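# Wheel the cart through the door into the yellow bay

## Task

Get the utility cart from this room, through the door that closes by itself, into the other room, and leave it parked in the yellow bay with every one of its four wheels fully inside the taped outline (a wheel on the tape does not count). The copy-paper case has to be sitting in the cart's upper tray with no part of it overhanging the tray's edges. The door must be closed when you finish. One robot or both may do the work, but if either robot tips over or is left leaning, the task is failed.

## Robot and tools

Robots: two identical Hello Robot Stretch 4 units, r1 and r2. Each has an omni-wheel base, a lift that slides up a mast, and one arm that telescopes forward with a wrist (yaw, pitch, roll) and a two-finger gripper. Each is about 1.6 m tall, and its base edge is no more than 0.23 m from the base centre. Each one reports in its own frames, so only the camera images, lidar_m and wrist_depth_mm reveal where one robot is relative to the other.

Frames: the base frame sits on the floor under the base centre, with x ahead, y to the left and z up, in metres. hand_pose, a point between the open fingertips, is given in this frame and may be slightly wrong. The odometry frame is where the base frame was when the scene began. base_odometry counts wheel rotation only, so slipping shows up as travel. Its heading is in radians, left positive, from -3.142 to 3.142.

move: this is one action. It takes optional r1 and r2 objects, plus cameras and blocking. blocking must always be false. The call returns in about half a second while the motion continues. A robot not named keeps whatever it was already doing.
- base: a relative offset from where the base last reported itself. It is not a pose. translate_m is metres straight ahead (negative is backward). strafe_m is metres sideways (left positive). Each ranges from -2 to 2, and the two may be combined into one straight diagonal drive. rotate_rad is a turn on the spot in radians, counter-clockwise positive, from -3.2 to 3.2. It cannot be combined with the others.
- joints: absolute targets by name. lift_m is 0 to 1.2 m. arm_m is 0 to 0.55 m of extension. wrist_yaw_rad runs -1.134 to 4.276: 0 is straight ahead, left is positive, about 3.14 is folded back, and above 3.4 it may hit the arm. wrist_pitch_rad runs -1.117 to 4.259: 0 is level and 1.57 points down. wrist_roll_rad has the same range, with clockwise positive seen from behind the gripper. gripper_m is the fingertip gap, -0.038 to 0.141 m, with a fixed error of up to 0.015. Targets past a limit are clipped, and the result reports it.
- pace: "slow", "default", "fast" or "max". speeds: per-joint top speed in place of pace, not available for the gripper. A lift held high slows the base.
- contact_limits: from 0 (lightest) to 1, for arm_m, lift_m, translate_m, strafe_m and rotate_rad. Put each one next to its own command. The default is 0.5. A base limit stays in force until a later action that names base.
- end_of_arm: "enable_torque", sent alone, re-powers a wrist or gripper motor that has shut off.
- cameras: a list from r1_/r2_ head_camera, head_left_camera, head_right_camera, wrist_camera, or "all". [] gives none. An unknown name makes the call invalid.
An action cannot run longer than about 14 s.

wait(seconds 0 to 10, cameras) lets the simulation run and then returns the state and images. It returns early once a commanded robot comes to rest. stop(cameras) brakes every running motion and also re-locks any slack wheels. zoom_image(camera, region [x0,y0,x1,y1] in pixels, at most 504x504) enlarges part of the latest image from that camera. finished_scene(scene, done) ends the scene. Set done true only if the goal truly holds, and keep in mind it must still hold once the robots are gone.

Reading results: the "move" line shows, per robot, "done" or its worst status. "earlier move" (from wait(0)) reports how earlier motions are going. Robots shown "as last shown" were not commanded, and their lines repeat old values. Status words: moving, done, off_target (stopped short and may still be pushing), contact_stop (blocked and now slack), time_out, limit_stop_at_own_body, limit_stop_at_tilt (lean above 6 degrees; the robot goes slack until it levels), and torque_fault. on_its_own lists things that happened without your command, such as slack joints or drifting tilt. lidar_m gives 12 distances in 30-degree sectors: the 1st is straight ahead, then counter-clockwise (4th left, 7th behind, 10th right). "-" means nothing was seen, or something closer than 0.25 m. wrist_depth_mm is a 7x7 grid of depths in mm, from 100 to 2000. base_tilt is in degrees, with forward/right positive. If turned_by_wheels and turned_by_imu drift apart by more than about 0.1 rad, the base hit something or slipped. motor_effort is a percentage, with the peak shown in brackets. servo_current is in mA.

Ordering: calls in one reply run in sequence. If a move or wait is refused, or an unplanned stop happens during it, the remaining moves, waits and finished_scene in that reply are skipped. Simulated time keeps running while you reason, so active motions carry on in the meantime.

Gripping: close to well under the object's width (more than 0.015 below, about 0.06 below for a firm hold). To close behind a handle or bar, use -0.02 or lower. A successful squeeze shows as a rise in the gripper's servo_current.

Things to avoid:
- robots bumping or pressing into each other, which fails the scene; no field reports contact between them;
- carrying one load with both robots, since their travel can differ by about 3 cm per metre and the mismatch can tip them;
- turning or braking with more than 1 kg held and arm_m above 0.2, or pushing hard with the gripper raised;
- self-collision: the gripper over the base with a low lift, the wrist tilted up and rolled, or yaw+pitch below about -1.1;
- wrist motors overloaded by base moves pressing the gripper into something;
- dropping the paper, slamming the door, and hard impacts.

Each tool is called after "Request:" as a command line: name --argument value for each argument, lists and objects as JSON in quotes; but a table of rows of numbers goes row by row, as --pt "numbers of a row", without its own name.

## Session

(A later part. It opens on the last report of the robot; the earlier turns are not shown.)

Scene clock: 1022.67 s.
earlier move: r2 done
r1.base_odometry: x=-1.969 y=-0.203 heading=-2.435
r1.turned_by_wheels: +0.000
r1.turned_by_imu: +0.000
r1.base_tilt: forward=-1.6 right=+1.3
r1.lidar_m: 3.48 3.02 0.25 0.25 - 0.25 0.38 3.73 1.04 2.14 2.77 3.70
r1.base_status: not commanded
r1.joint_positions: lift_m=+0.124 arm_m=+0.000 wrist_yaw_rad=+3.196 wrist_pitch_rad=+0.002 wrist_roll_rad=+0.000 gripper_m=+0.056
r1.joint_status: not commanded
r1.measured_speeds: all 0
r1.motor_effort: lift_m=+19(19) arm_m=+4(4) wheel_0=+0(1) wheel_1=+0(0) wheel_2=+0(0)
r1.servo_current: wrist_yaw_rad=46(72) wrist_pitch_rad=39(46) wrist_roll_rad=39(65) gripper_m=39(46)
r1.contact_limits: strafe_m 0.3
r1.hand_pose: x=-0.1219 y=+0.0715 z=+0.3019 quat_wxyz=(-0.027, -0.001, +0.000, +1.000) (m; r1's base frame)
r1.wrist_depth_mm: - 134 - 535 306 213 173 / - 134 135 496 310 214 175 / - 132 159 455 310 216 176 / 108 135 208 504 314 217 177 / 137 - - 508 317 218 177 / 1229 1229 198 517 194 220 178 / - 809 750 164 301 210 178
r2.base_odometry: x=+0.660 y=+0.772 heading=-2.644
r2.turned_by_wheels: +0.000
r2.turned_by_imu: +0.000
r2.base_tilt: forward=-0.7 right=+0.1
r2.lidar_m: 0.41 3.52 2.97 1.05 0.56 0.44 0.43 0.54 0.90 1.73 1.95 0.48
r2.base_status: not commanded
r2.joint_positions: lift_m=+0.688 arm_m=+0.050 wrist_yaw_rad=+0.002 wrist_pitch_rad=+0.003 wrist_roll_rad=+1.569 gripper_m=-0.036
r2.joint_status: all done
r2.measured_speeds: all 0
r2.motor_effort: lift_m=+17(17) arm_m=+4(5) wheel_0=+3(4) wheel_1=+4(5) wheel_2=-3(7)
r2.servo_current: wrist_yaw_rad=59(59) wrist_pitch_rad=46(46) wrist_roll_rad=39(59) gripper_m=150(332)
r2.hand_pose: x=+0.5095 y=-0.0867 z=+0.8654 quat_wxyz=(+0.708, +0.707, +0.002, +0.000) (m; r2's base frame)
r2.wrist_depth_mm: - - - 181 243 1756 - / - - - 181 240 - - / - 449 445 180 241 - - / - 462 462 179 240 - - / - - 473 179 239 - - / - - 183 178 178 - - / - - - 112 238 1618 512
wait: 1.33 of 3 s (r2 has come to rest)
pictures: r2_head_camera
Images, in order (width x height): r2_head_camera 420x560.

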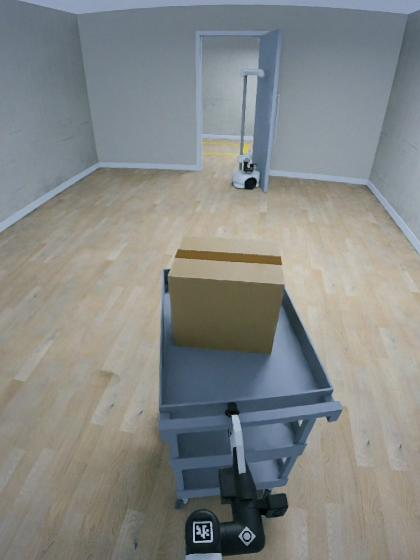

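Request:
move --r2 '{"base":{"strafe_m":-0.09},"pace":"slow"}' --blocking false --cameras '[]'

Request:
wait --seconds 5 --cameras '[]'

Request:
move --r2 '{"base":{"rotate_rad":0.12},"pace":"slow"}' --blocking false --cameras '[]'

Request:
wait --seconds 3 --cameras '["r2_head_camera"]'

Scene clock: 1032.27 s.
move: r2 moving
r1: as last shown
r1.lidar_m: 3.47 2.99 0.25 0.25 - 0.25 0.38 3.66 1.05 2.19 2.82 3.71
r1.servo_current: wrist_yaw_rad=65(65) wrist_pitch_rad=39(46) wrist_roll_rad=59(65) gripper_m=39(46)
r1.contact_limits: strafe_m 0.3
r1.wrist_depth_mm: - 135 - 535 306 213 173 / - 134 135 496 310 214 174 / - 132 159 455 314 216 176 / 108 135 207 504 315 217 177 / 137 - - 512 317 218 178 / 1229 1205 198 517 195 220 178 / - 809 759 164 301 209 178
r2.base_odometry: x=+0.653 y=+0.785 heading=-2.643
r2.turned_by_wheels: +0.001
r2.turned_by_imu: +0.001
r2.base_tilt: forward=-0.6 right=+0.1
r2.lidar_m: 0.42 3.53 2.98 1.05 0.54 0.45 0.43 0.52 0.90 1.70 1.99 0.48
r2.base_status: strafe_m moving
r2.joint_positions: lift_m=+0.688 arm_m=+0.050 wrist_yaw_rad=+0.006 wrist_pitch_rad=+0.003 wrist_roll_rad=+1.569 gripper_m=-0.036
r2.joint_status: not commanded
r2.measured_speeds: translate_m=+0.000 strafe_m=-0.056 rotate_rad=-0.003 lift_m=+0.000 arm_m=+0.000 wrist_yaw_rad=+0.000 wrist_pitch_rad=+0.000 wrist_roll_rad=+0.000
r2.motor_effort: lift_m=+17(17) arm_m=+4(5) wheel_0=+13(13) wheel_1=-6(9) wheel_2=+0(2)
r2.servo_current: wrist_yaw_rad=52(52) wrist_pitch_rad=46(46) wrist_roll_rad=52(59) gripper_m=130(156)
r2.hand_pose: x=+0.5098 y=-0.0857 z=+0.8654 quat_wxyz=(+0.708, +0.707, +0.003, +0.001) (m; r2's base frame)
r2.wrist_depth_mm: - - - 179 238 1708 - / - - - 178 240 - - / - 445 445 177 237 - - / - 462 455 177 237 - - / - - 469 176 236 - - / - - 182 176 178 - - / - - - 112 236 1537 492
pictures: none
No camera images: "cameras" was empty.

Scene clock: 1033.80 s.
earlier move: r2 done
r1.base_odometry: x=-1.969 y=-0.203 heading=-2.435
r1.turned_by_wheels: +0.000
r1.turned_by_imu: +0.000
r1.base_tilt: forward=-1.6 right=+1.3
r1.lidar_m: 3.50 3.03 0.25 0.25 - 0.25 0.37 3.68 1.06 2.17 2.81 3.73
r1.base_status: not commanded
r1.joint_positions: lift_m=+0.124 arm_m=+0.000 wrist_yaw_rad=+3.196 wrist_pitch_rad=+0.002 wrist_roll_rad=+0.000 gripper_m=+0.056
r1.joint_status: not commanded
r1.measured_speeds: all 0
r1.motor_effort: lift_m=+19(20) arm_m=+4(4) wheel_0=+0(1) wheel_1=+0(0) wheel_2=+0(0)
r1.servo_current: wrist_yaw_rad=52(65) wrist_pitch_rad=46(52) wrist_roll_rad=52(65) gripper_m=39(46)
r1.contact_limits: strafe_m 0.3
r1.hand_pose: x=-0.1219 y=+0.0715 z=+0.3019 quat_wxyz=(-0.027, -0.001, +0.000, +1.000) (m; r1's base frame)
r1.wrist_depth_mm: - 134 - 535 306 213 173 / - 134 135 496 309 214 175 / - 132 159 455 312 216 176 / 108 135 208 508 315 217 177 / 137 - - 517 319 218 178 / 1229 1229 198 512 194 219 178 / - 809 768 164 301 210 178
r2.base_odometry: x=+0.617 y=+0.851 heading=-2.644
r2.turned_by_wheels: +0.000
r2.turned_by_imu: +0.000
r2.base_tilt: forward=-0.6 right=+0.1
r2.lidar_m: 0.40 3.67 3.07 1.10 0.59 0.45 0.47 0.52 0.93 1.63 1.87 0.48
r2.base_status: done
r2.joint_positions: lift_m=+0.688 arm_m=+0.050 wrist_yaw_rad=+0.006 wrist_pitch_rad=+0.003 wrist_roll_rad=+1.569 gripper_m=-0.036
r2.joint_status: not commanded
r2.measured_speeds: all 0
r2.motor_effort: lift_m=+17(17) arm_m=+4(5) wheel_0=+5(16) wheel_1=-4(9) wheel_2=+0(2)
r2.servo_current: wrist_yaw_rad=46(72) wrist_pitch_rad=46(52) wrist_roll_rad=52(59) gripper_m=124(156)
r2.hand_pose: x=+0.5098 y=-0.0857 z=+0.8654 quat_wxyz=(+0.708, +0.707, +0.003, +0.001) (m; r2's base frame)
r2.wrist_depth_mm: - - - 191 255 1708 1255 / - - - 186 250 1863 - / - - - 183 244 - - / - 449 452 179 238 - - / - 455 459 174 234 - - / - - 184 169 179 - - / - 466 469 112 224 - -
wait: 1.53 of 5 s (r2 has come to rest)
pictures: none
No camera images: "cameras" was empty.

Scene clock: 1034.30 s.
move: r2 moving
r1: as last shown
r1.lidar_m: 3.47 2.99 0.25 0.25 - 0.25 0.37 3.68 1.06 2.19 2.80 3.71
r1.motor_effort: lift_m=+19(19) arm_m=+4(4) wheel_0=+0(1) wheel_1=+0(0) wheel_2=+0(0)
r1.servo_current: wrist_yaw_rad=59(59) wrist_pitch_rad=39(46) wrist_roll_rad=39(59) gripper_m=39(46)
r1.contact_limits: strafe_m 0.3
r1.wrist_depth_mm: - 135 - 539 306 213 174 / - 134 135 496 310 214 175 / - 132 159 459 312 216 176 / 108 135 208 504 315 218 177 / 137 - - 512 317 219 178 / 1229 1229 198 521 194 219 178 / - 809 759 164 301 210 178
r2.base_odometry: x=+0.617 y=+0.851 heading=-2.543
r2.turned_by_wheels: +0.100
r2.turned_by_imu: +0.097
r2.base_tilt: forward=-0.6 right=+0.1
r2.lidar_m: 0.41 3.42 3.05 0.92 0.53 0.46 0.47 0.58 1.08 1.65 1.99 0.48
r2.base_status: rotate_rad moving
r2.joint_positions: lift_m=+0.688 arm_m=+0.050 wrist_yaw_rad=-0.006 wrist_pitch_rad=+0.003 wrist_roll_rad=+1.569 gripper_m=-0.037
r2.joint_status: not commanded
r2.measured_speeds: translate_m=+0.002 strafe_m=+0.002 rotate_rad=+0.210 lift_m=+0.000 arm_m=+0.000 wrist_yaw_rad=+0.000 wrist_pitch_rad=+0.001 wrist_roll_rad=+0.000
r2.motor_effort: lift_m=+17(17) arm_m=+4(5) wheel_0=-8(12) wheel_1=-5(10) wheel_2=-11(13)
r2.servo_current: wrist_yaw_rad=39(59) wrist_pitch_rad=39(52) wrist_roll_rad=33(52) gripper_m=117(130)
r2.hand_pose: x=+0.5087 y=-0.0891 z=+0.8653 quat_wxyz=(+0.708, +0.707, -0.001, -0.003) (m; r2's base frame)
r2.wrist_depth_mm: - - - 179 241 1708 - / - - - 177 239 1921 - / - 442 439 174 236 - - / - 452 452 173 234 - - / - 466 466 171 230 - - / - 477 184 168 179 - - / - - 477 112 225 1661 -
pictures: none
No camera images: "cameras" was empty.

Scene clock: 1035.00 s.
earlier move: r2 done
r1.base_odometry: x=-1.969 y=-0.203 heading=-2.435
r1.turned_by_wheels: +0.000
r1.turned_by_imu: +0.000
r1.base_tilt: forward=-1.6 right=+1.3
r1.lidar_m: 3.48 3.03 0.25 0.25 - 0.25 0.37 3.69 1.06 2.19 2.81 3.69
r1.base_status: not commanded
r1.joint_positions: lift_m=+0.124 arm_m=+0.000 wrist_yaw_rad=+3.196 wrist_pitch_rad=+0.002 wrist_roll_rad=+0.000 gripper_m=+0.056
r1.joint_status: not commanded
r1.measured_speeds: all 0
r1.motor_effort: lift_m=+19(19) arm_m=+4(4) wheel_0=+0(1) wheel_1=+0(0) wheel_2=+0(0)
r1.servo_current: wrist_yaw_rad=46(72) wrist_pitch_rad=46(46) wrist_roll_rad=46(59) gripper_m=39(46)
r1.contact_limits: strafe_m 0.3
r1.hand_pose: x=-0.1219 y=+0.0715 z=+0.3019 quat_wxyz=(-0.027, -0.001, +0.000, +1.000) (m; r1's base frame)
r1.wrist_depth_mm: - 135 - 535 306 213 174 / - 134 135 496 312 215 175 / - 132 159 459 312 216 176 / 108 135 208 512 315 217 177 / 137 - - 512 317 217 178 / 1229 1229 198 517 195 219 178 / - 809 759 164 301 210 178
r2.base_odometry: x=+0.617 y=+0.851 heading=-2.524
r2.turned_by_wheels: +0.019
r2.turned_by_imu: +0.019
r2.base_tilt: forward=-0.7 right=+0.1
r2.lidar_m: 0.42 3.40 3.03 0.88 0.52 0.46 0.49 0.61 1.17 1.64 2.01 0.46
r2.base_status: done
r2.joint_positions: lift_m=+0.688 arm_m=+0.050 wrist_yaw_rad=-0.001 wrist_pitch_rad=+0.003 wrist_roll_rad=+1.569 gripper_m=-0.037
r2.joint_status: not commanded
r2.measured_speeds: all 0
r2.motor_effort: lift_m=+17(17) arm_m=+5(5) wheel_0=-2(12) wheel_1=-2(10) wheel_2=-5(13)
r2.servo_current: wrist_yaw_rad=59(59) wrist_pitch_rad=52(52) wrist_roll_rad=52(59) gripper_m=117(130)
r2.hand_pose: x=+0.5091 y=-0.0878 z=+0.8653 quat_wxyz=(+0.708, +0.707, +0.001, -0.002) (m; r2's base frame)
r2.wrist_depth_mm: - - - 166 227 1708 - / - - - 167 228 - - / - 436 436 167 227 - - / - 452 449 167 229 - - / - 469 466 168 229 - - / - - 184 169 179 - - / - - - 112 231 1618 484
wait: 0.70 of 3 s (r2 has come to rest)
pictures: r2_head_camera
Images, in order (width x height): r2_head_camera 420x560.

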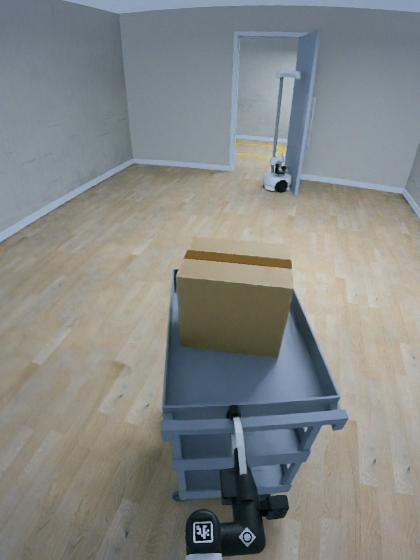

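Request:
move --blocking false --r2 '{"base":{"translate_m":0.25,"strafe_m":0.0},"pace":"slow"}' --cameras '[]'

Request:
wait --seconds 4 --cameras '["r2_head_camera"]'

Scene clock: 1059.17 s.
move: r2 moving
r1: as last shown
r1.lidar_m: 3.46 3.04 0.25 0.25 - 0.25 0.37 3.70 1.04 2.19 2.77 3.71
r1.servo_current: wrist_yaw_rad=52(65) wrist_pitch_rad=46(52) wrist_roll_rad=52(59) gripper_m=46(46)
r1.contact_limits: strafe_m 0.3
r1.wrist_depth_mm: - 135 - 539 306 213 173 / - 135 135 496 309 215 175 / - 132 159 455 312 216 176 / 108 135 207 504 315 218 177 / 137 - - 512 319 218 177 / 1229 1255 198 517 194 218 178 / - 809 759 164 301 209 178
r2.base_odometry: x=+0.607 y=+0.844 heading=-2.525
r2.turned_by_wheels: +0.000
r2.turned_by_imu: +0.000
r2.base_tilt: forward=-0.7 right=+0.1
r2.lidar_m: 0.42 3.37 3.04 0.92 0.56 0.47 0.49 0.61 1.15 1.67 2.06 0.47
r2.base_status: translate_m moving; strafe_m moving
r2.joint_positions: lift_m=+0.688 arm_m=+0.050 wrist_yaw_rad=-0.003 wrist_pitch_rad=+0.003 wrist_roll_rad=+1.569 gripper_m=-0.037
r2.joint_status: not commanded
r2.measured_speeds: translate_m=+0.049 strafe_m=+0.000 rotate_rad=+0.001 lift_m=+0.000 arm_m=+0.000 wrist_yaw_rad=-0.012 wrist_pitch_rad=+0.000 wrist_roll_rad=+0.000
r2.motor_effort: lift_m=+18(18) arm_m=+5(5) wheel_0=+3(10) wheel_1=+6(8) wheel_2=-15(15)
r2.servo_current: wrist_yaw_rad=46(52) wrist_pitch_rad=39(52) wrist_roll_rad=59(59) gripper_m=104(111)
r2.hand_pose: x=+0.5090 y=-0.0882 z=+0.8653 quat_wxyz=(+0.708, +0.707, +0.000, -0.002) (m; r2's base frame)
r2.wrist_depth_mm: - - - 169 231 1708 - / - - - 169 231 - - / - 439 436 169 229 - - / - 452 449 169 229 - - / - 469 466 168 229 - - / - - 185 168 179 - - / - - - 112 229 1618 500
pictures: none
No camera images: "cameras" was empty.

Scene clock: 1062.43 s.
earlier move: r2 done
r1.base_odometry: x=-1.969 y=-0.203 heading=-2.435
r1.turned_by_wheels: +0.000
r1.turned_by_imu: +0.000
r1.base_tilt: forward=-1.6 right=+1.3
r1.lidar_m: 3.25 3.01 0.25 0.25 - 0.25 0.38 3.70 1.05 2.19 2.81 3.70
r1.base_status: not commanded
r1.joint_positions: lift_m=+0.124 arm_m=+0.000 wrist_yaw_rad=+3.196 wrist_pitch_rad=+0.002 wrist_roll_rad=+0.000 gripper_m=+0.056
r1.joint_status: not commanded
r1.measured_speeds: all 0
r1.motor_effort: lift_m=+19(19) arm_m=+4(4) wheel_0=+0(1) wheel_1=+0(0) wheel_2=+0(0)
r1.servo_current: wrist_yaw_rad=46(72) wrist_pitch_rad=39(52) wrist_roll_rad=33(65) gripper_m=46(46)
r1.contact_limits: strafe_m 0.3
r1.hand_pose: x=-0.1219 y=+0.0715 z=+0.3019 quat_wxyz=(-0.027, -0.001, +0.000, +1.000) (m; r1's base frame)
r1.wrist_depth_mm: - 134 - 539 306 213 174 / - 134 135 496 310 214 175 / - 132 159 455 312 216 176 / 108 135 207 508 315 217 177 / 137 - - 512 317 219 177 / 1229 1229 198 517 194 219 178 / - 809 759 164 301 209 178
r2.base_odometry: x=+0.413 y=+0.707 heading=-2.525
r2.turned_by_wheels: +0.000
r2.turned_by_imu: -0.001
r2.base_tilt: forward=-0.7 right=+0.1
r2.lidar_m: 0.41 3.31 2.94 1.30 0.79 0.70 0.73 0.88 1.67 1.74 2.11 0.47
r2.base_status: done
r2.joint_positions: lift_m=+0.688 arm_m=+0.050 wrist_yaw_rad=-0.004 wrist_pitch_rad=+0.003 wrist_roll_rad=+1.569 gripper_m=-0.037
r2.joint_status: not commanded
r2.measured_speeds: all 0
r2.motor_effort: lift_m=+17(18) arm_m=+4(5) wheel_0=+1(10) wheel_1=+4(9) wheel_2=-9(16)
r2.servo_current: wrist_yaw_rad=39(59) wrist_pitch_rad=39(52) wrist_roll_rad=65(65) gripper_m=104(111)
r2.hand_pose: x=+0.5089 y=-0.0885 z=+0.8653 quat_wxyz=(+0.708, +0.707, +0.000, -0.003) (m; r2's base frame)
r2.wrist_depth_mm: - - - 170 234 1708 - / - - - 171 233 - - / - 436 436 170 232 - - / - 455 452 170 231 - - / - 469 462 168 229 - - / - - 184 168 180 - - / - - - 112 229 1618 504
wait: 3.27 of 4 s (r2 has come to rest)
pictures: r2_head_camera
Images, in order (width x height): r2_head_camera 420x560.

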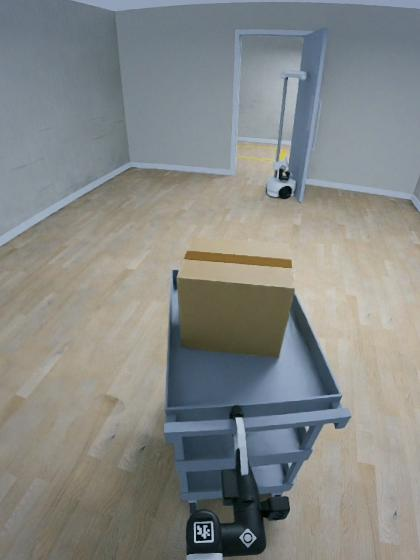

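Request:
move --blocking false --r2 '{"base":{"translate_m":0.25,"strafe_m":0.0},"pace":"slow"}' --cameras '[]'

Request:
wait --seconds 4 --cameras '[]'

Scene clock: 1066.73 s.
move: r2 moving
r1: as last shown
r1.lidar_m: 3.22 3.02 0.25 0.25 - 0.25 0.38 3.71 1.05 2.21 2.78 3.73
r1.motor_effort: lift_m=+19(19) arm_m=+4(4) wheel_0=+0(0) wheel_1=+0(0) wheel_2=+0(0)
r1.servo_current: wrist_yaw_rad=46(65) wrist_pitch_rad=46(52) wrist_roll_rad=33(59) gripper_m=46(46)
r1.contact_limits: strafe_m 0.3
r1.wrist_depth_mm: - 135 - 539 306 213 173 / - 135 135 496 309 214 175 / - 132 159 455 312 216 176 / 108 135 208 504 317 217 177 / 137 - - 512 317 218 178 / 1229 1229 198 521 195 220 178 / - 809 768 164 303 210 178
r2.base_odometry: x=+0.403 y=+0.700 heading=-2.525
r2.turned_by_wheels: +0.000
r2.turned_by_imu: +0.000
r2.base_tilt: forward=-0.7 right=+0.0
r2.lidar_m: 0.42 3.29 2.94 1.35 0.80 0.71 0.71 0.88 1.73 1.73 2.13 0.44
r2.base_status: translate_m moving; strafe_m moving
r2.joint_positions: lift_m=+0.688 arm_m=+0.050 wrist_yaw_rad=-0.004 wrist_pitch_rad=+0.003 wrist_roll_rad=+1.569 gripper_m=-0.037
r2.joint_status: not commanded
r2.measured_speeds: translate_m=+0.049 strafe_m=+0.000 rotate_rad=+0.000 lift_m=+0.000 arm_m=+0.000 wrist_yaw_rad=+0.000 wrist_pitch_rad=+0.000 wrist_roll_rad=+0.000
r2.motor_effort: lift_m=+17(18) arm_m=+4(5) wheel_0=+0(7) wheel_1=+6(7) wheel_2=-13(15)
r2.servo_current: wrist_yaw_rad=46(52) wrist_pitch_rad=46(46) wrist_roll_rad=46(65) gripper_m=104(111)
r2.hand_pose: x=+0.5089 y=-0.0885 z=+0.8653 quat_wxyz=(+0.708, +0.707, +0.000, -0.003) (m; r2's base frame)
r2.wrist_depth_mm: - - - 171 232 1708 - / - - - 171 232 - - / - 439 436 170 231 - - / - 449 449 169 231 - - / - 469 462 169 229 - - / - - 184 168 180 - - / - - - 112 229 1618 508
pictures: none
No camera images: "cameras" was empty.

Scene clock: 1070.00 s.
earlier move: r2 done
r1.base_odometry: x=-1.969 y=-0.203 heading=-2.435
r1.turned_by_wheels: +0.000
r1.turned_by_imu: +0.000
r1.base_tilt: forward=-1.6 right=+1.3
r1.lidar_m: 2.99 3.01 0.25 0.25 - 0.25 0.38 3.70 1.06 2.20 2.78 3.74
r1.base_status: not commanded
r1.joint_positions: lift_m=+0.124 arm_m=+0.000 wrist_yaw_rad=+3.196 wrist_pitch_rad=+0.002 wrist_roll_rad=+0.000 gripper_m=+0.056
r1.joint_status: not commanded
r1.measured_speeds: all 0
r1.motor_effort: lift_m=+19(20) arm_m=+4(4) wheel_0=+0(1) wheel_1=+0(0) wheel_2=+0(0)
r1.servo_current: wrist_yaw_rad=59(72) wrist_pitch_rad=46(52) wrist_roll_rad=33(65) gripper_m=33(52)
r1.contact_limits: strafe_m 0.3
r1.hand_pose: x=-0.1219 y=+0.0715 z=+0.3019 quat_wxyz=(-0.027, -0.001, +0.000, +1.000) (m; r1's base frame)
r1.wrist_depth_mm: - 135 - 539 307 213 173 / - 135 134 496 310 215 175 / - 132 159 452 312 216 176 / 108 135 208 508 315 217 176 / 137 - - 512 317 218 178 / 1229 1205 198 517 195 219 178 / - 820 759 164 301 209 178
r2.base_odometry: x=+0.209 y=+0.562 heading=-2.525
r2.turned_by_wheels: +0.000
r2.turned_by_imu: -0.001
r2.base_tilt: forward=-0.7 right=+0.1
r2.lidar_m: 0.41 3.21 2.86 1.74 1.02 0.94 0.95 1.18 1.80 1.82 2.23 0.45
r2.base_status: done
r2.joint_positions: lift_m=+0.688 arm_m=+0.050 wrist_yaw_rad=-0.004 wrist_pitch_rad=+0.003 wrist_roll_rad=+1.569 gripper_m=-0.037
r2.joint_status: not commanded
r2.measured_speeds: all 0
r2.motor_effort: lift_m=+17(18) arm_m=+4(5) wheel_0=+1(8) wheel_1=+4(7) wheel_2=-9(16)
r2.servo_current: wrist_yaw_rad=46(59) wrist_pitch_rad=46(52) wrist_roll_rad=39(65) gripper_m=104(111)
r2.hand_pose: x=+0.5089 y=-0.0885 z=+0.8653 quat_wxyz=(+0.708, +0.707, +0.000, -0.003) (m; r2's base frame)
r2.wrist_depth_mm: - - - 172 234 1708 - / - - - 171 232 - - / - 436 439 170 231 - - / - 452 449 170 230 - - / - 469 462 169 229 - - / - - 183 168 179 - - / - - - 112 229 1661 504
wait: 3.27 of 4 s (r2 has come to rest)
pictures: none
No camera images: "cameras" was empty.

Request:
move --blocking false --r2 '{"base":{"translate_m":0.33,"strafe_m":0.01},"pace":"slow"}' --cameras '[]'

Request:
wait --seconds 5 --cameras '[]'

Request:
move --blocking false --r2 '{"base":{"translate_m":0.3,"strafe_m":0.01},"pace":"slow"}' --cameras '[]'

Request:
wait --seconds 5 --cameras '["r2_head_camera"]'

Scene clock: 1077.10 s.
move: r2 moving
r1: as last shown
r1.lidar_m: 2.98 3.04 0.25 0.25 - 0.25 0.39 3.73 1.01 2.18 2.80 3.72
r1.motor_effort: lift_m=+19(19) arm_m=+4(4) wheel_0=+0(1) wheel_1=+0(0) wheel_2=+0(0)
r1.servo_current: wrist_yaw_rad=52(65) wrist_pitch_rad=39(52) wrist_roll_rad=46(59) gripper_m=39(46)
r1.contact_limits: strafe_m 0.3
r1.wrist_depth_mm: - 134 - 539 306 213 173 / - 134 135 492 310 215 175 / - 132 159 455 312 216 176 / 108 135 208 508 315 217 177 / 137 - - 508 315 219 178 / 1229 1205 198 517 195 219 178 / - 809 759 164 301 210 178
r2.base_odometry: x=+0.199 y=+0.555 heading=-2.525
r2.turned_by_wheels: +0.000
r2.turned_by_imu: +0.000
r2.base_tilt: forward=-0.7 right=+0.1
r2.lidar_m: 0.41 3.25 2.86 1.73 1.06 0.94 0.97 1.18 1.81 1.83 2.23 0.45
r2.base_status: translate_m moving; strafe_m moving
r2.joint_positions: lift_m=+0.688 arm_m=+0.050 wrist_yaw_rad=-0.004 wrist_pitch_rad=+0.003 wrist_roll_rad=+1.569 gripper_m=-0.037
r2.joint_status: not commanded
r2.measured_speeds: translate_m=+0.048 strafe_m=+0.001 rotate_rad=+0.000 lift_m=+0.000 arm_m=+0.000 wrist_yaw_rad=+0.000 wrist_pitch_rad=+0.000 wrist_roll_rad=+0.000
r2.motor_effort: lift_m=+18(18) arm_m=+4(4) wheel_0=+7(7) wheel_1=+6(6) wheel_2=-12(15)
r2.servo_current: wrist_yaw_rad=46(59) wrist_pitch_rad=39(46) wrist_roll_rad=46(59) gripper_m=104(111)
r2.hand_pose: x=+0.5089 y=-0.0885 z=+0.8653 quat_wxyz=(+0.708, +0.707, +0.000, -0.003) (m; r2's base frame)
r2.wrist_depth_mm: - - - 172 234 1708 - / - - - 171 232 - - / - 436 436 170 232 - - / - 449 449 170 230 - - / - 466 462 169 229 - - / - - 184 168 178 - - / - - - 112 228 1618 504
pictures: none
No camera images: "cameras" was empty.

Scene clock: 1081.17 s.
earlier move: r2 done
r1.base_odometry: x=-1.969 y=-0.203 heading=-2.435
r1.turned_by_wheels: +0.000
r1.turned_by_imu: +0.000
r1.base_tilt: forward=-1.6 right=+1.3
r1.lidar_m: 2.66 3.01 0.25 0.25 - 0.25 0.37 3.69 1.04 2.19 2.79 3.69
r1.base_status: not commanded
r1.joint_positions: lift_m=+0.124 arm_m=+0.000 wrist_yaw_rad=+3.196 wrist_pitch_rad=+0.002 wrist_roll_rad=+0.000 gripper_m=+0.056
r1.joint_status: not commanded
r1.measured_speeds: all 0
r1.motor_effort: lift_m=+19(20) arm_m=+4(4) wheel_0=+0(1) wheel_1=+0(0) wheel_2=+0(0)
r1.servo_current: wrist_yaw_rad=46(72) wrist_pitch_rad=39(52) wrist_roll_rad=39(65) gripper_m=39(52)
r1.contact_limits: strafe_m 0.3
r1.hand_pose: x=-0.1219 y=+0.0715 z=+0.3019 quat_wxyz=(-0.027, -0.001, +0.000, +1.000) (m; r1's base frame)
r1.wrist_depth_mm: - 135 - 535 306 213 173 / - 134 135 496 309 214 174 / - 132 159 459 314 216 176 / 108 135 208 504 315 217 177 / 137 - - 517 317 219 178 / 1229 1255 198 521 195 219 178 / - 820 768 164 301 209 178
r2.base_odometry: x=-0.054 y=+0.364 heading=-2.525
r2.turned_by_wheels: +0.000
r2.turned_by_imu: -0.001
r2.base_tilt: forward=-0.7 right=+0.1
r2.lidar_m: 0.40 3.09 2.71 2.28 1.41 1.23 1.24 1.53 1.93 1.94 2.37 0.46
r2.base_status: done
r2.joint_positions: lift_m=+0.688 arm_m=+0.050 wrist_yaw_rad=-0.004 wrist_pitch_rad=+0.003 wrist_roll_rad=+1.569 gripper_m=-0.037
r2.joint_status: not commanded
r2.measured_speeds: all 0
r2.motor_effort: lift_m=+17(18) arm_m=+4(5) wheel_0=+1(7) wheel_1=+3(8) wheel_2=-10(15)
r2.servo_current: wrist_yaw_rad=52(59) wrist_pitch_rad=39(46) wrist_roll_rad=46(59) gripper_m=104(117)
r2.hand_pose: x=+0.5089 y=-0.0885 z=+0.8653 quat_wxyz=(+0.708, +0.707, +0.000, -0.003) (m; r2's base frame)
r2.wrist_depth_mm: - - - 172 234 1661 - / - - - 171 233 - - / - 439 439 171 234 - - / - 452 452 170 230 - - / - 466 462 169 230 - - / - - 183 169 179 - - / - - - 112 229 1618 500
wait: 4.07 of 5 s (r2 has come to rest)
pictures: none
No camera images: "cameras" was empty.

Scene clock: 1081.67 s.
move: r2 moving
r1: as last shown
r1.lidar_m: 2.67 2.99 0.25 0.25 - 0.25 0.38 3.70 1.03 2.19 2.80 3.67
r1.motor_effort: lift_m=+19(19) arm_m=+4(4) wheel_0=-1(1) wheel_1=+0(0) wheel_2=+0(0)
r1.servo_current: wrist_yaw_rad=59(65) wrist_pitch_rad=46(46) wrist_roll_rad=39(72) gripper_m=39(46)
r1.contact_limits: strafe_m 0.3
r1.wrist_depth_mm: - 135 - 539 306 213 174 / - 135 135 496 310 214 174 / - 132 159 459 312 216 176 / 108 135 207 508 315 218 177 / 137 - - 517 317 219 178 / 1229 1229 198 517 194 219 178 / - 820 759 164 301 210 178
r2.base_odometry: x=-0.064 y=+0.356 heading=-2.526
r2.turned_by_wheels: +0.000
r2.turned_by_imu: +0.000
r2.base_tilt: forward=-0.7 right=+0.1
r2.lidar_m: 0.40 3.11 2.74 2.30 1.42 1.26 1.28 1.57 1.90 1.95 2.38 0.47
r2.base_status: translate_m moving; strafe_m moving
r2.joint_positions: lift_m=+0.688 arm_m=+0.050 wrist_yaw_rad=-0.004 wrist_pitch_rad=+0.003 wrist_roll_rad=+1.569 gripper_m=-0.037
r2.joint_status: not commanded
r2.measured_speeds: translate_m=+0.048 strafe_m=+0.002 rotate_rad=-0.002 lift_m=+0.000 arm_m=+0.000 wrist_yaw_rad=+0.000 wrist_pitch_rad=+0.000 wrist_roll_rad=+0.000
r2.motor_effort: lift_m=+17(18) arm_m=+4(5) wheel_0=+6(7) wheel_1=+6(7) wheel_2=-13(15)
r2.servo_current: wrist_yaw_rad=46(52) wrist_pitch_rad=39(46) wrist_roll_rad=46(59) gripper_m=104(111)
r2.hand_pose: x=+0.5089 y=-0.0885 z=+0.8653 quat_wxyz=(+0.708, +0.707, +0.000, -0.003) (m; r2's base frame)
r2.wrist_depth_mm: - - - 172 234 1756 - / - - - 171 233 - - / - 436 436 170 231 - - / - 452 449 170 230 - - / - 466 466 169 230 - - / - - 184 167 180 - - / - - - 112 228 1618 504
pictures: none
No camera images: "cameras" was empty.

Scene clock: 1085.43 s.
earlier move: r2 done
r1.base_odometry: x=-1.969 y=-0.203 heading=-2.435
r1.turned_by_wheels: +0.000
r1.turned_by_imu: +0.000
r1.base_tilt: forward=-1.6 right=+1.3
r1.lidar_m: 2.39 3.03 0.25 0.25 - 0.25 0.36 3.69 1.05 2.16 2.80 3.69
r1.base_status: not commanded
r1.joint_positions: lift_m=+0.124 arm_m=+0.000 wrist_yaw_rad=+3.196 wrist_pitch_rad=+0.002 wrist_roll_rad=+0.000 gripper_m=+0.056
r1.joint_status: not commanded
r1.measured_speeds: all 0
r1.motor_effort: lift_m=+19(20) arm_m=+4(4) wheel_0=-1(1) wheel_1=+0(1) wheel_2=+0(0)
r1.servo_current: wrist_yaw_rad=52(78) wrist_pitch_rad=46(52) wrist_roll_rad=52(72) gripper_m=39(52)
r1.contact_limits: strafe_m 0.3
r1.hand_pose: x=-0.1219 y=+0.0715 z=+0.3019 quat_wxyz=(-0.027, -0.001, +0.000, +1.000) (m; r1's base frame)
r1.wrist_depth_mm: - 135 - 539 304 213 173 / - 134 135 496 309 214 175 / - 132 159 455 312 216 176 / 108 135 208 504 315 217 177 / 137 - - 517 317 219 178 / 1229 1229 198 517 194 219 178 / - 809 759 164 301 210 178
r2.base_odometry: x=-0.293 y=+0.183 heading=-2.526
r2.turned_by_wheels: +0.000
r2.turned_by_imu: -0.001
r2.base_tilt: forward=-0.7 right=+0.1
r2.lidar_m: 0.42 2.97 2.61 2.65 1.71 1.52 1.53 1.85 2.02 2.04 2.46 0.46
r2.base_status: done
r2.joint_positions: lift_m=+0.688 arm_m=+0.050 wrist_yaw_rad=-0.004 wrist_pitch_rad=+0.003 wrist_roll_rad=+1.569 gripper_m=-0.037
r2.joint_status: not commanded
r2.measured_speeds: all 0
r2.motor_effort: lift_m=+17(18) arm_m=+4(5) wheel_0=+1(8) wheel_1=+4(8) wheel_2=-9(16)
r2.servo_current: wrist_yaw_rad=52(65) wrist_pitch_rad=39(52) wrist_roll_rad=39(59) gripper_m=98(111)
r2.hand_pose: x=+0.5089 y=-0.0885 z=+0.8653 quat_wxyz=(+0.708, +0.707, +0.000, -0.003) (m; r2's base frame)
r2.wrist_depth_mm: - - - 171 234 1756 - / - - - 171 232 - - / - 436 436 171 231 - - / - 452 449 170 232 - - / - 469 466 169 230 - - / - - 183 168 180 - - / - - - 112 229 1618 508
wait: 3.77 of 5 s (r2 has come to rest)
pictures: r2_head_camera
Images, in order (width x height): r2_head_camera 420x560.

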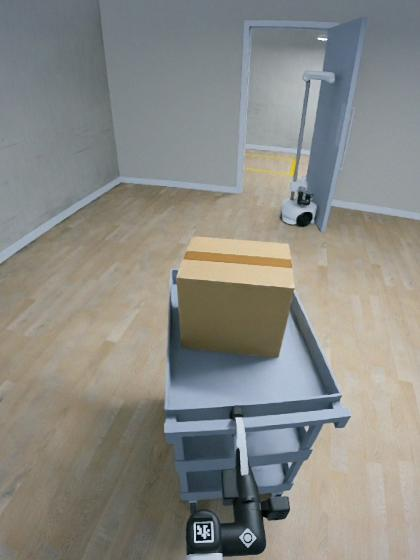

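Request:
move --blocking false --r2 '{"base":{"translate_m":0.35,"strafe_m":0.01},"pace":"slow"}' --cameras '[]'

Request:
wait --seconds 5 --cameras '[]'

Request:
move --blocking false --r2 '{"base":{"translate_m":0.3,"strafe_m":0.01},"pace":"slow"}' --cameras '[]'

Request:
wait --seconds 5 --cameras '["r2_head_camera"]'

Scene clock: 1091.80 s.
move: r2 moving
r1: as last shown
r1.lidar_m: 2.42 3.02 0.25 0.25 - 0.25 0.38 3.71 1.05 2.11 2.80 3.69
r1.motor_effort: lift_m=+19(19) arm_m=+4(4) wheel_0=+0(1) wheel_1=+0(0) wheel_2=+0(0)
r1.servo_current: wrist_yaw_rad=33(59) wrist_pitch_rad=46(52) wrist_roll_rad=46(72) gripper_m=46(46)
r1.contact_limits: strafe_m 0.3
r1.wrist_depth_mm: - 135 - 539 306 213 173 / - 135 134 496 309 214 175 / - 132 160 459 314 216 175 / 108 135 208 504 315 217 177 / 137 - - 508 317 219 178 / 1229 1229 198 521 195 219 178 / - 809 759 164 301 210 178
r2.base_odometry: x=-0.303 y=+0.175 heading=-2.526
r2.turned_by_wheels: +0.000
r2.turned_by_imu: +0.000
r2.base_tilt: forward=-0.7 right=+0.0
r2.lidar_m: 0.41 2.94 2.62 2.66 1.73 1.54 1.55 1.89 2.03 2.06 2.48 0.46
r2.base_status: translate_m moving; strafe_m moving
r2.joint_positions: lift_m=+0.688 arm_m=+0.050 wrist_yaw_rad=-0.004 wrist_pitch_rad=+0.003 wrist_roll_rad=+1.569 gripper_m=-0.037
r2.joint_status: not commanded
r2.measured_speeds: translate_m=+0.048 strafe_m=+0.002 rotate_rad=-0.001 lift_m=+0.000 arm_m=+0.000 wrist_yaw_rad=+0.000 wrist_pitch_rad=+0.000 wrist_roll_rad=+0.000
r2.motor_effort: lift_m=+17(18) arm_m=+4(5) wheel_0=+3(6) wheel_1=+6(7) wheel_2=-14(16)
r2.servo_current: wrist_yaw_rad=59(59) wrist_pitch_rad=39(46) wrist_roll_rad=46(52) gripper_m=98(111)
r2.hand_pose: x=+0.5089 y=-0.0885 z=+0.8653 quat_wxyz=(+0.708, +0.707, +0.000, -0.003) (m; r2's base frame)
r2.wrist_depth_mm: - - - 171 232 1708 - / - - - 172 234 - - / - 442 436 170 231 - - / - 452 452 170 230 - - / - 469 462 169 230 - - / - - 183 168 179 - - / - - - 112 229 1661 508
pictures: none
No camera images: "cameras" was empty.

Scene clock: 1096.07 s.
earlier move: r2 done
r1.base_odometry: x=-1.969 y=-0.203 heading=-2.435
r1.turned_by_wheels: +0.000
r1.turned_by_imu: +0.000
r1.base_tilt: forward=-1.6 right=+1.3
r1.lidar_m: 2.10 3.02 0.25 0.25 - 0.25 0.38 3.69 1.03 2.19 2.81 3.67
r1.base_status: not commanded
r1.joint_positions: lift_m=+0.124 arm_m=+0.000 wrist_yaw_rad=+3.196 wrist_pitch_rad=+0.002 wrist_roll_rad=+0.000 gripper_m=+0.056
r1.joint_status: not commanded
r1.measured_speeds: all 0
r1.motor_effort: lift_m=+19(19) arm_m=+4(4) wheel_0=+0(1) wheel_1=+0(1) wheel_2=+0(0)
r1.servo_current: wrist_yaw_rad=52(65) wrist_pitch_rad=46(52) wrist_roll_rad=33(72) gripper_m=39(46)
r1.contact_limits: strafe_m 0.3
r1.hand_pose: x=-0.1219 y=+0.0715 z=+0.3019 quat_wxyz=(-0.027, -0.001, +0.000, +1.000) (m; r1's base frame)
r1.wrist_depth_mm: - 134 - 539 306 213 174 / - 135 135 496 310 214 175 / - 132 159 455 312 216 176 / 108 135 208 504 317 217 177 / 137 - - 512 317 218 178 / 1255 1229 198 517 195 220 178 / - 809 768 164 301 210 177
r2.base_odometry: x=-0.572 y=-0.028 heading=-2.526
r2.turned_by_wheels: +0.000
r2.turned_by_imu: -0.001
r2.base_tilt: forward=-0.7 right=+0.0
r2.lidar_m: 0.41 2.84 2.49 2.51 2.07 1.84 1.85 2.26 2.15 2.17 2.62 0.47
r2.base_status: done
r2.joint_positions: lift_m=+0.688 arm_m=+0.050 wrist_yaw_rad=-0.004 wrist_pitch_rad=+0.003 wrist_roll_rad=+1.569 gripper_m=-0.037
r2.joint_status: not commanded
r2.measured_speeds: all 0
r2.motor_effort: lift_m=+17(18) arm_m=+5(5) wheel_0=+2(9) wheel_1=+4(7) wheel_2=-8(16)
r2.servo_current: wrist_yaw_rad=46(72) wrist_pitch_rad=39(52) wrist_roll_rad=59(65) gripper_m=98(111)
r2.hand_pose: x=+0.5089 y=-0.0885 z=+0.8653 quat_wxyz=(+0.708, +0.707, +0.000, -0.003) (m; r2's base frame)
r2.wrist_depth_mm: - - - 171 233 1708 - / - - - 170 231 - - / - 439 436 170 231 - - / - 455 455 170 230 - - / - 466 466 169 230 - - / - - 183 168 179 - - / - - - 112 229 1661 508
wait: 4.27 of 5 s (r2 has come to rest)
pictures: none
No camera images: "cameras" was empty.

Scene clock: 1096.57 s.
move: r2 moving
r1: as last shown
r1.lidar_m: 2.09 3.02 0.25 0.25 - 0.25 0.40 3.70 1.03 2.17 2.81 3.71
r1.motor_effort: lift_m=+19(19) arm_m=+4(4) wheel_0=+0(1) wheel_1=+0(0) wheel_2=+0(0)
r1.servo_current: wrist_yaw_rad=46(65) wrist_pitch_rad=46(46) wrist_roll_rad=39(65) gripper_m=39(46)
r1.contact_limits: strafe_m 0.3
r1.wrist_depth_mm: - 135 - 539 306 213 174 / - 134 135 496 310 215 175 / - 132 159 455 312 216 176 / 108 135 208 508 315 217 177 / 137 - - 512 319 218 178 / 1229 1229 198 517 194 219 178 / - 809 759 164 301 210 178
r2.base_odometry: x=-0.582 y=-0.035 heading=-2.526
r2.turned_by_wheels: +0.000
r2.turned_by_imu: +0.000
r2.base_tilt: forward=-0.7 right=+0.0
r2.lidar_m: 0.43 2.82 2.49 2.53 2.09 1.85 1.86 2.28 2.16 2.17 2.63 0.48
r2.base_status: translate_m moving; strafe_m moving
r2.joint_positions: lift_m=+0.688 arm_m=+0.050 wrist_yaw_rad=-0.004 wrist_pitch_rad=+0.003 wrist_roll_rad=+1.569 gripper_m=-0.037
r2.joint_status: not commanded
r2.measured_speeds: translate_m=+0.049 strafe_m=+0.002 rotate_rad=+0.002 lift_m=+0.000 arm_m=+0.000 wrist_yaw_rad=+0.000 wrist_pitch_rad=+0.000 wrist_roll_rad=+0.000
r2.motor_effort: lift_m=+17(17) arm_m=+4(5) wheel_0=+7(7) wheel_1=+8(8) wheel_2=-14(15)
r2.servo_current: wrist_yaw_rad=39(59) wrist_pitch_rad=33(46) wrist_roll_rad=39(59) gripper_m=104(111)
r2.hand_pose: x=+0.5089 y=-0.0885 z=+0.8653 quat_wxyz=(+0.708, +0.707, +0.000, -0.003) (m; r2's base frame)
r2.wrist_depth_mm: - - - 171 233 1708 - / - - - 170 232 - - / - 439 436 170 231 - - / - 452 452 169 230 - - / - 466 462 168 229 - - / - - 184 168 179 - - / - - - 112 228 1618 504
pictures: none
No camera images: "cameras" was empty.

Scene clock: 1100.33 s.
earlier move: r2 done
r1.base_odometry: x=-1.969 y=-0.203 heading=-2.435
r1.turned_by_wheels: +0.000
r1.turned_by_imu: +0.000
r1.base_tilt: forward=-1.6 right=+1.3
r1.lidar_m: 1.84 3.02 0.25 0.25 - 0.25 0.37 3.68 1.06 2.16 2.80 2.02
r1.base_status: not commanded
r1.joint_positions: lift_m=+0.124 arm_m=+0.000 wrist_yaw_rad=+3.196 wrist_pitch_rad=+0.002 wrist_roll_rad=+0.000 gripper_m=+0.056
r1.joint_status: not commanded
r1.measured_speeds: all 0
r1.motor_effort: lift_m=+19(19) arm_m=+4(4) wheel_0=+0(1) wheel_1=+0(1) wheel_2=+0(0)
r1.servo_current: wrist_yaw_rad=46(72) wrist_pitch_rad=46(52) wrist_roll_rad=39(65) gripper_m=39(52)
r1.contact_limits: strafe_m 0.3
r1.hand_pose: x=-0.1219 y=+0.0715 z=+0.3019 quat_wxyz=(-0.027, -0.001, +0.000, +1.000) (m; r1's base frame)
r1.wrist_depth_mm: - 134 - 539 306 213 174 / - 134 135 496 310 214 174 / - 132 159 455 314 216 176 / 108 135 208 508 315 218 177 / 137 - - 512 317 218 178 / 1205 1229 198 521 194 220 178 / - 820 759 164 301 210 178
r2.base_odometry: x=-0.811 y=-0.209 heading=-2.526
r2.turned_by_wheels: +0.000
r2.turned_by_imu: -0.001
r2.base_tilt: forward=-0.6 right=+0.1
r2.lidar_m: 0.42 2.72 2.40 2.40 2.39 2.10 2.14 2.57 2.25 2.27 2.77 0.47
r2.base_status: done
r2.joint_positions: lift_m=+0.688 arm_m=+0.050 wrist_yaw_rad=-0.004 wrist_pitch_rad=+0.003 wrist_roll_rad=+1.569 gripper_m=-0.037
r2.joint_status: not commanded
r2.measured_speeds: all 0
r2.motor_effort: lift_m=+17(18) arm_m=+4(5) wheel_0=+2(9) wheel_1=+4(9) wheel_2=-8(16)
r2.servo_current: wrist_yaw_rad=46(59) wrist_pitch_rad=46(52) wrist_roll_rad=39(59) gripper_m=104(117)
r2.hand_pose: x=+0.5089 y=-0.0885 z=+0.8653 quat_wxyz=(+0.708, +0.707, +0.000, -0.003) (m; r2's base frame)
r2.wrist_depth_mm: - - - 171 232 1708 - / - - - 171 232 - - / - 436 433 170 232 - - / - 452 449 170 231 - - / - 473 466 169 230 - - / - - 183 168 179 - - / - - - 112 229 1661 504
wait: 3.77 of 5 s (r2 has come to rest)
pictures: r2_head_camera
Images, in order (width x height): r2_head_camera 420x560.

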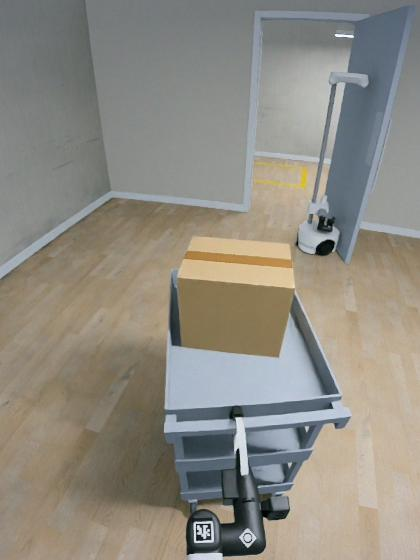

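Request:
move --blocking false --r2 '{"base":{"strafe_m":0.12},"pace":"slow"}' --cameras '[]'

Request:
wait --seconds 5 --cameras '["r2_head_camera"]'

Request:
move --blocking false --r2 '{"base":{"rotate_rad":-0.17},"pace":"slow"}' --cameras '[]'

Request:
wait --seconds 5 --cameras '["r2_head_camera"]'

Scene clock: 1110.03 s.
move: r2 moving
r1: as last shown
r1.base_tilt: forward=-1.6 right=+1.2
r1.lidar_m: 1.82 3.03 0.25 0.25 - 0.25 0.35 3.71 1.02 2.17 2.82 2.03
r1.motor_effort: lift_m=+19(19) arm_m=+4(4) wheel_0=+0(1) wheel_1=+0(0) wheel_2=+0(0)
r1.servo_current: wrist_yaw_rad=39(72) wrist_pitch_rad=39(52) wrist_roll_rad=52(52) gripper_m=33(39)
r1.contact_limits: strafe_m 0.3
r1.wrist_depth_mm: - 135 - 539 304 213 173 / - 135 135 496 309 214 174 / - 132 159 455 314 216 176 / 108 135 207 500 315 217 177 / 137 - - 512 317 219 178 / 1229 1229 198 517 194 219 178 / - 820 759 164 301 210 178
r2.base_odometry: x=-0.803 y=-0.220 heading=-2.526
r2.turned_by_wheels: +0.000
r2.turned_by_imu: +0.000
r2.base_tilt: forward=-0.6 right=+0.1
r2.lidar_m: 0.41 2.72 2.38 2.40 2.40 2.13 2.13 2.53 2.28 2.28 2.77 0.46
r2.base_status: strafe_m moving
r2.joint_positions: lift_m=+0.688 arm_m=+0.050 wrist_yaw_rad=-0.004 wrist_pitch_rad=+0.003 wrist_roll_rad=+1.569 gripper_m=-0.037
r2.joint_status: not commanded
r2.measured_speeds: translate_m=-0.001 strafe_m=+0.057 rotate_rad=+0.004 lift_m=+0.000 arm_m=+0.000 wrist_yaw_rad=+0.000 wrist_pitch_rad=+0.000 wrist_roll_rad=+0.000
r2.motor_effort: lift_m=+17(17) arm_m=+4(5) wheel_0=-11(13) wheel_1=+6(8) wheel_2=+0(5)
r2.servo_current: wrist_yaw_rad=46(59) wrist_pitch_rad=39(46) wrist_roll_rad=46(52) gripper_m=104(111)
r2.hand_pose: x=+0.5089 y=-0.0885 z=+0.8653 quat_wxyz=(+0.708, +0.707, +0.000, -0.003) (m; r2's base frame)
r2.wrist_depth_mm: - - - 171 233 1863 - / - - - 171 232 - - / - 442 439 170 231 - - / - 455 455 170 231 - - / - 469 462 169 230 - - / - - 183 169 179 - - / - - - 112 229 1576 480
pictures: none
No camera images: "cameras" was empty.

Scene clock: 1111.87 s.
earlier move: r2 done
r1.base_odometry: x=-1.969 y=-0.203 heading=-2.435
r1.turned_by_wheels: +0.000
r1.turned_by_imu: +0.000
r1.base_tilt: forward=-1.6 right=+1.3
r1.lidar_m: 1.84 3.02 0.25 0.25 - 0.25 0.39 3.74 1.04 2.18 2.79 1.98
r1.base_status: not commanded
r1.joint_positions: lift_m=+0.124 arm_m=+0.000 wrist_yaw_rad=+3.196 wrist_pitch_rad=+0.002 wrist_roll_rad=+0.000 gripper_m=+0.056
r1.joint_status: not commanded
r1.measured_speeds: all 0
r1.motor_effort: lift_m=+19(19) arm_m=+4(4) wheel_0=+1(1) wheel_1=+0(1) wheel_2=+0(0)
r1.servo_current: wrist_yaw_rad=46(72) wrist_pitch_rad=33(52) wrist_roll_rad=46(65) gripper_m=33(52)
r1.contact_limits: strafe_m 0.3
r1.hand_pose: x=-0.1219 y=+0.0715 z=+0.3019 quat_wxyz=(-0.027, -0.001, +0.000, +1.000) (m; r1's base frame)
r1.wrist_depth_mm: - 135 - 539 304 213 174 / - 134 135 500 310 215 174 / - 132 159 459 312 216 176 / 108 135 207 504 315 218 177 / 137 - - 512 317 219 178 / 1255 1229 198 517 195 220 178 / - 809 759 164 303 209 178
r2.base_odometry: x=-0.742 y=-0.307 heading=-2.526
r2.turned_by_wheels: +0.000
r2.turned_by_imu: +0.000
r2.base_tilt: forward=-0.7 right=+0.1
r2.lidar_m: 0.44 2.61 2.27 2.28 2.38 2.10 2.11 2.55 2.36 2.40 0.61 0.46
r2.base_status: done
r2.joint_positions: lift_m=+0.688 arm_m=+0.050 wrist_yaw_rad=-0.004 wrist_pitch_rad=+0.003 wrist_roll_rad=+1.569 gripper_m=-0.037
r2.joint_status: not commanded
r2.measured_speeds: all 0
r2.motor_effort: lift_m=+17(18) arm_m=+4(5) wheel_0=-7(14) wheel_1=+3(8) wheel_2=+0(5)
r2.servo_current: wrist_yaw_rad=59(59) wrist_pitch_rad=39(46) wrist_roll_rad=46(59) gripper_m=104(111)
r2.hand_pose: x=+0.5089 y=-0.0885 z=+0.8652 quat_wxyz=(+0.708, +0.707, +0.000, -0.003) (m; r2's base frame)
r2.wrist_depth_mm: - 421 421 163 224 - - / - 433 433 164 225 - - / - 452 452 166 226 - - / - 477 469 167 229 - - / - - 488 167 229 741 - / - - 185 168 179 1499 1160 / - - - 112 233 245 252
wait: 1.83 of 5 s (r2 has come to rest)
pictures: r2_head_camera
Images, in order (width x height): r2_head_camera 420x560.

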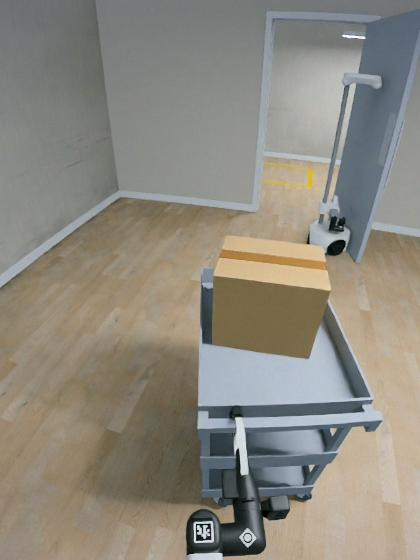

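Scene clock: 1112.37 s.
move: r2 moving
r1: as last shown
r1.base_tilt: forward=-1.6 right=+1.2
r1.lidar_m: 1.85 2.99 0.25 0.25 - 0.25 0.39 3.70 1.04 2.16 2.79 2.04
r1.motor_effort: lift_m=+19(19) arm_m=+4(4) wheel_0=+0(1) wheel_1=+0(0) wheel_2=+0(0)
r1.servo_current: wrist_yaw_rad=46(59) wrist_pitch_rad=39(46) wrist_roll_rad=33(59) gripper_m=46(46)
r1.contact_limits: strafe_m 0.3
r1.wrist_depth_mm: - 135 - 535 306 213 174 / - 134 135 496 310 215 174 / - 132 159 455 312 216 176 / 108 135 207 508 315 217 177 / 137 - - 512 315 219 178 / 1229 1229 198 521 194 219 178 / - 820 750 164 303 210 178
r2.base_odometry: x=-0.742 y=-0.307 heading=-2.643
r2.turned_by_wheels: -0.117
r2.turned_by_imu: -0.113
r2.base_tilt: forward=-0.7 right=+0.1
r2.lidar_m: 0.44 2.78 2.31 2.28 2.54 2.10 2.09 2.36 2.37 2.35 2.70 0.47
r2.base_status: rotate_rad moving
r2.joint_positions: lift_m=+0.688 arm_m=+0.050 wrist_yaw_rad=+0.004 wrist_pitch_rad=+0.003 wrist_roll_rad=+1.569 gripper_m=-0.037
r2.joint_status: not commanded
r2.measured_speeds: translate_m=-0.002 strafe_m=-0.001 rotate_rad=-0.343 lift_m=+0.000 arm_m=+0.000 wrist_yaw_rad=+0.000 wrist_pitch_rad=+0.000 wrist_roll_rad=+0.000
r2.motor_effort: lift_m=+17(17) arm_m=+4(5) wheel_0=+7(12) wheel_1=+7(9) wheel_2=+10(13)
r2.servo_current: wrist_yaw_rad=46(65) wrist_pitch_rad=39(46) wrist_roll_rad=52(52) gripper_m=98(111)
r2.hand_pose: x=+0.5096 y=-0.0861 z=+0.8652 quat_wxyz=(+0.708, +0.707, +0.003, +0.000) (m; r2's base frame)
r2.wrist_depth_mm: - - - 176 239 1983 - / - 442 442 175 236 - - / - 455 452 173 236 - - / - 466 466 173 233 - - / - 480 477 171 230 - - / - - 184 169 179 683 508 / - - - 112 229 1708 1205
pictures: none
No camera images: "cameras" was empty.

Scene clock: 1112.97 s.
earlier move: r2 done
r1.base_odometry: x=-1.969 y=-0.203 heading=-2.435
r1.turned_by_wheels: +0.000
r1.turned_by_imu: +0.000
r1.base_tilt: forward=-1.6 right=+1.2
r1.lidar_m: 1.85 3.03 0.25 0.25 - 0.25 0.40 3.70 1.03 2.14 2.80 2.02
r1.base_status: not commanded
r1.joint_positions: lift_m=+0.124 arm_m=+0.000 wrist_yaw_rad=+3.196 wrist_pitch_rad=+0.002 wrist_roll_rad=+0.000 gripper_m=+0.056
r1.joint_status: not commanded
r1.measured_speeds: all 0
r1.motor_effort: lift_m=+19(20) arm_m=+4(4) wheel_0=+0(1) wheel_1=+0(0) wheel_2=+0(0)
r1.servo_current: wrist_yaw_rad=39(72) wrist_pitch_rad=39(46) wrist_roll_rad=46(59) gripper_m=39(52)
r1.contact_limits: strafe_m 0.3
r1.hand_pose: x=-0.1219 y=+0.0715 z=+0.3019 quat_wxyz=(-0.027, -0.001, +0.000, +1.000) (m; r1's base frame)
r1.wrist_depth_mm: - 135 - 539 306 213 174 / - 134 135 496 309 215 175 / - 132 159 455 312 216 176 / 108 135 208 508 315 218 177 / 137 - - 512 317 219 178 / 1229 1229 199 517 194 220 178 / - 809 759 164 301 210 178
r2.base_odometry: x=-0.742 y=-0.307 heading=-2.695
r2.turned_by_wheels: -0.052
r2.turned_by_imu: -0.051
r2.base_tilt: forward=-0.7 right=+0.1
r2.lidar_m: 0.43 2.86 2.33 2.27 2.56 2.12 2.08 2.34 2.40 2.37 2.62 0.45
r2.base_status: done
r2.joint_positions: lift_m=+0.688 arm_m=+0.050 wrist_yaw_rad=+0.004 wrist_pitch_rad=+0.003 wrist_roll_rad=+1.569 gripper_m=-0.037
r2.joint_status: not commanded
r2.measured_speeds: all 0
r2.motor_effort: lift_m=+17(18) arm_m=+5(5) wheel_0=+6(12) wheel_1=+5(9) wheel_2=+4(13)
r2.servo_current: wrist_yaw_rad=52(65) wrist_pitch_rad=46(46) wrist_roll_rad=46(59) gripper_m=104(111)
r2.hand_pose: x=+0.5096 y=-0.0861 z=+0.8652 quat_wxyz=(+0.708, +0.707, +0.003, +0.000) (m; r2's base frame)
r2.wrist_depth_mm: - - - 257 263 1756 - / - - - 189 253 1921 - / - 469 462 183 246 - - / - 466 466 179 239 - - / - 466 469 173 234 - - / - - 184 168 179 - - / - - - 112 224 - 530
wait: 0.60 of 5 s (r2 has come to rest)
pictures: r2_head_camera
Images, in order (width x height): r2_head_camera 420x560.

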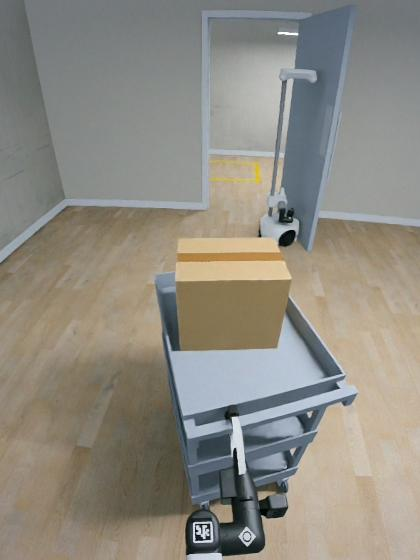

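Request:
move --blocking false --r2 '{"base":{"strafe_m":0.12},"pace":"slow"}' --cameras '[]'

Request:
wait --seconds 5 --cameras '["r2_head_camera"]'

Scene clock: 1117.93 s.
move: r2 moving
r1: as last shown
r1.base_tilt: forward=-1.6 right=+1.3
r1.lidar_m: 1.84 3.02 0.25 0.25 - 0.25 0.37 3.69 1.05 2.15 2.80 2.03
r1.motor_effort: lift_m=+19(19) arm_m=+4(4) wheel_0=+0(1) wheel_1=+0(0) wheel_2=+0(0)
r1.servo_current: wrist_yaw_rad=46(59) wrist_pitch_rad=39(46) wrist_roll_rad=33(59) gripper_m=39(46)
r1.contact_limits: strafe_m 0.3
r1.wrist_depth_mm: - 135 - 539 307 213 173 / - 135 135 496 309 215 175 / - 132 160 455 314 216 176 / 108 135 208 504 315 217 177 / 137 - - 512 317 218 178 / 1229 1229 198 517 195 220 178 / - 809 768 164 301 209 178
r2.base_odometry: x=-0.736 y=-0.319 heading=-2.695
r2.turned_by_wheels: +0.000
r2.turned_by_imu: +0.000
r2.base_tilt: forward=-0.7 right=+0.1
r2.lidar_m: 0.41 2.86 2.32 2.25 2.54 2.10 2.09 2.28 2.43 2.38 2.64 0.49
r2.base_status: strafe_m moving
r2.joint_positions: lift_m=+0.688 arm_m=+0.050 wrist_yaw_rad=+0.000 wrist_pitch_rad=+0.004 wrist_roll_rad=+1.569 gripper_m=-0.037
r2.joint_status: not commanded
r2.measured_speeds: translate_m=+0.000 strafe_m=+0.055 rotate_rad=-0.002 lift_m=+0.000 arm_m=+0.000 wrist_yaw_rad=-0.026 wrist_pitch_rad=+0.000 wrist_roll_rad=+0.000
r2.motor_effort: lift_m=+17(17) arm_m=+4(5) wheel_0=-9(10) wheel_1=+7(11) wheel_2=+1(3)
r2.servo_current: wrist_yaw_rad=39(59) wrist_pitch_rad=39(46) wrist_roll_rad=39(59) gripper_m=98(117)
r2.hand_pose: x=+0.5092 y=-0.0874 z=+0.8652 quat_wxyz=(+0.708, +0.707, +0.001, -0.001) (m; r2's base frame)
r2.wrist_depth_mm: - - - 263 266 1863 - / - - - 192 258 1983 - / - 466 466 186 248 - - / - 469 466 180 240 - - / - 469 466 175 234 - - / - 466 184 168 179 - - / - - - 112 223 - 535
pictures: none
No camera images: "cameras" was empty.

Scene clock: 1119.77 s.
earlier move: r2 done
r1.base_odometry: x=-1.969 y=-0.203 heading=-2.435
r1.turned_by_wheels: +0.000
r1.turned_by_imu: +0.000
r1.base_tilt: forward=-1.6 right=+1.3
r1.lidar_m: 1.86 3.01 0.25 0.25 - 0.25 0.37 3.69 1.04 2.14 2.80 2.00
r1.base_status: not commanded
r1.joint_positions: lift_m=+0.124 arm_m=+0.000 wrist_yaw_rad=+3.196 wrist_pitch_rad=+0.002 wrist_roll_rad=+0.000 gripper_m=+0.056
r1.joint_status: not commanded
r1.measured_speeds: all 0
r1.motor_effort: lift_m=+19(20) arm_m=+4(4) wheel_0=+0(1) wheel_1=+0(0) wheel_2=+0(0)
r1.servo_current: wrist_yaw_rad=46(59) wrist_pitch_rad=39(52) wrist_roll_rad=46(72) gripper_m=39(52)
r1.contact_limits: strafe_m 0.3
r1.hand_pose: x=-0.1219 y=+0.0715 z=+0.3019 quat_wxyz=(-0.027, -0.001, +0.000, +1.000) (m; r1's base frame)
r1.wrist_depth_mm: - 135 - 539 306 213 173 / - 135 135 496 309 214 175 / - 132 159 455 312 216 176 / 108 135 208 508 315 217 177 / 137 - - 508 317 218 178 / 1229 1205 198 517 194 219 178 / - 820 768 164 301 210 178
r2.base_odometry: x=-0.691 y=-0.415 heading=-2.695
r2.turned_by_wheels: +0.000
r2.turned_by_imu: +0.000
r2.base_tilt: forward=-0.6 right=+0.1
r2.lidar_m: 0.47 2.75 2.22 2.17 2.43 2.09 2.06 2.30 2.51 2.48 2.77 0.48
r2.base_status: done
r2.joint_positions: lift_m=+0.688 arm_m=+0.050 wrist_yaw_rad=-0.004 wrist_pitch_rad=+0.004 wrist_roll_rad=+1.569 gripper_m=-0.037
r2.joint_status: not commanded
r2.measured_speeds: all 0
r2.motor_effort: lift_m=+17(18) arm_m=+5(5) wheel_0=-8(15) wheel_1=+3(11) wheel_2=+0(3)
r2.servo_current: wrist_yaw_rad=46(59) wrist_pitch_rad=46(46) wrist_roll_rad=46(59) gripper_m=104(117)
r2.hand_pose: x=+0.5089 y=-0.0886 z=+0.8652 quat_wxyz=(+0.708, +0.707, +0.000, -0.003) (m; r2's base frame)
r2.wrist_depth_mm: - - - 180 241 1921 - / - 452 455 177 240 - - / - 462 462 175 237 - - / - 473 477 174 235 - - / - - 480 171 232 - - / - - 184 169 179 1397 535 / - - - 112 226 - -
wait: 1.83 of 5 s (r2 has come to rest)
pictures: r2_head_camera
Images, in order (width x height): r2_head_camera 420x560.

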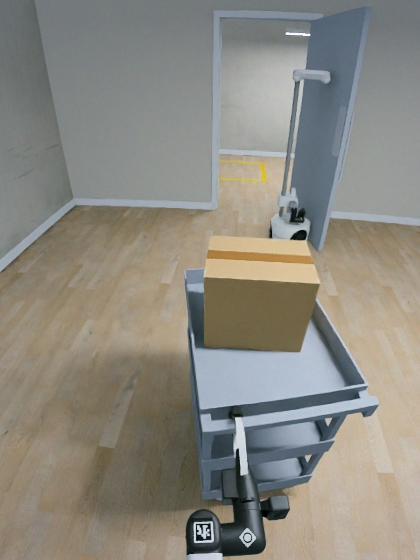

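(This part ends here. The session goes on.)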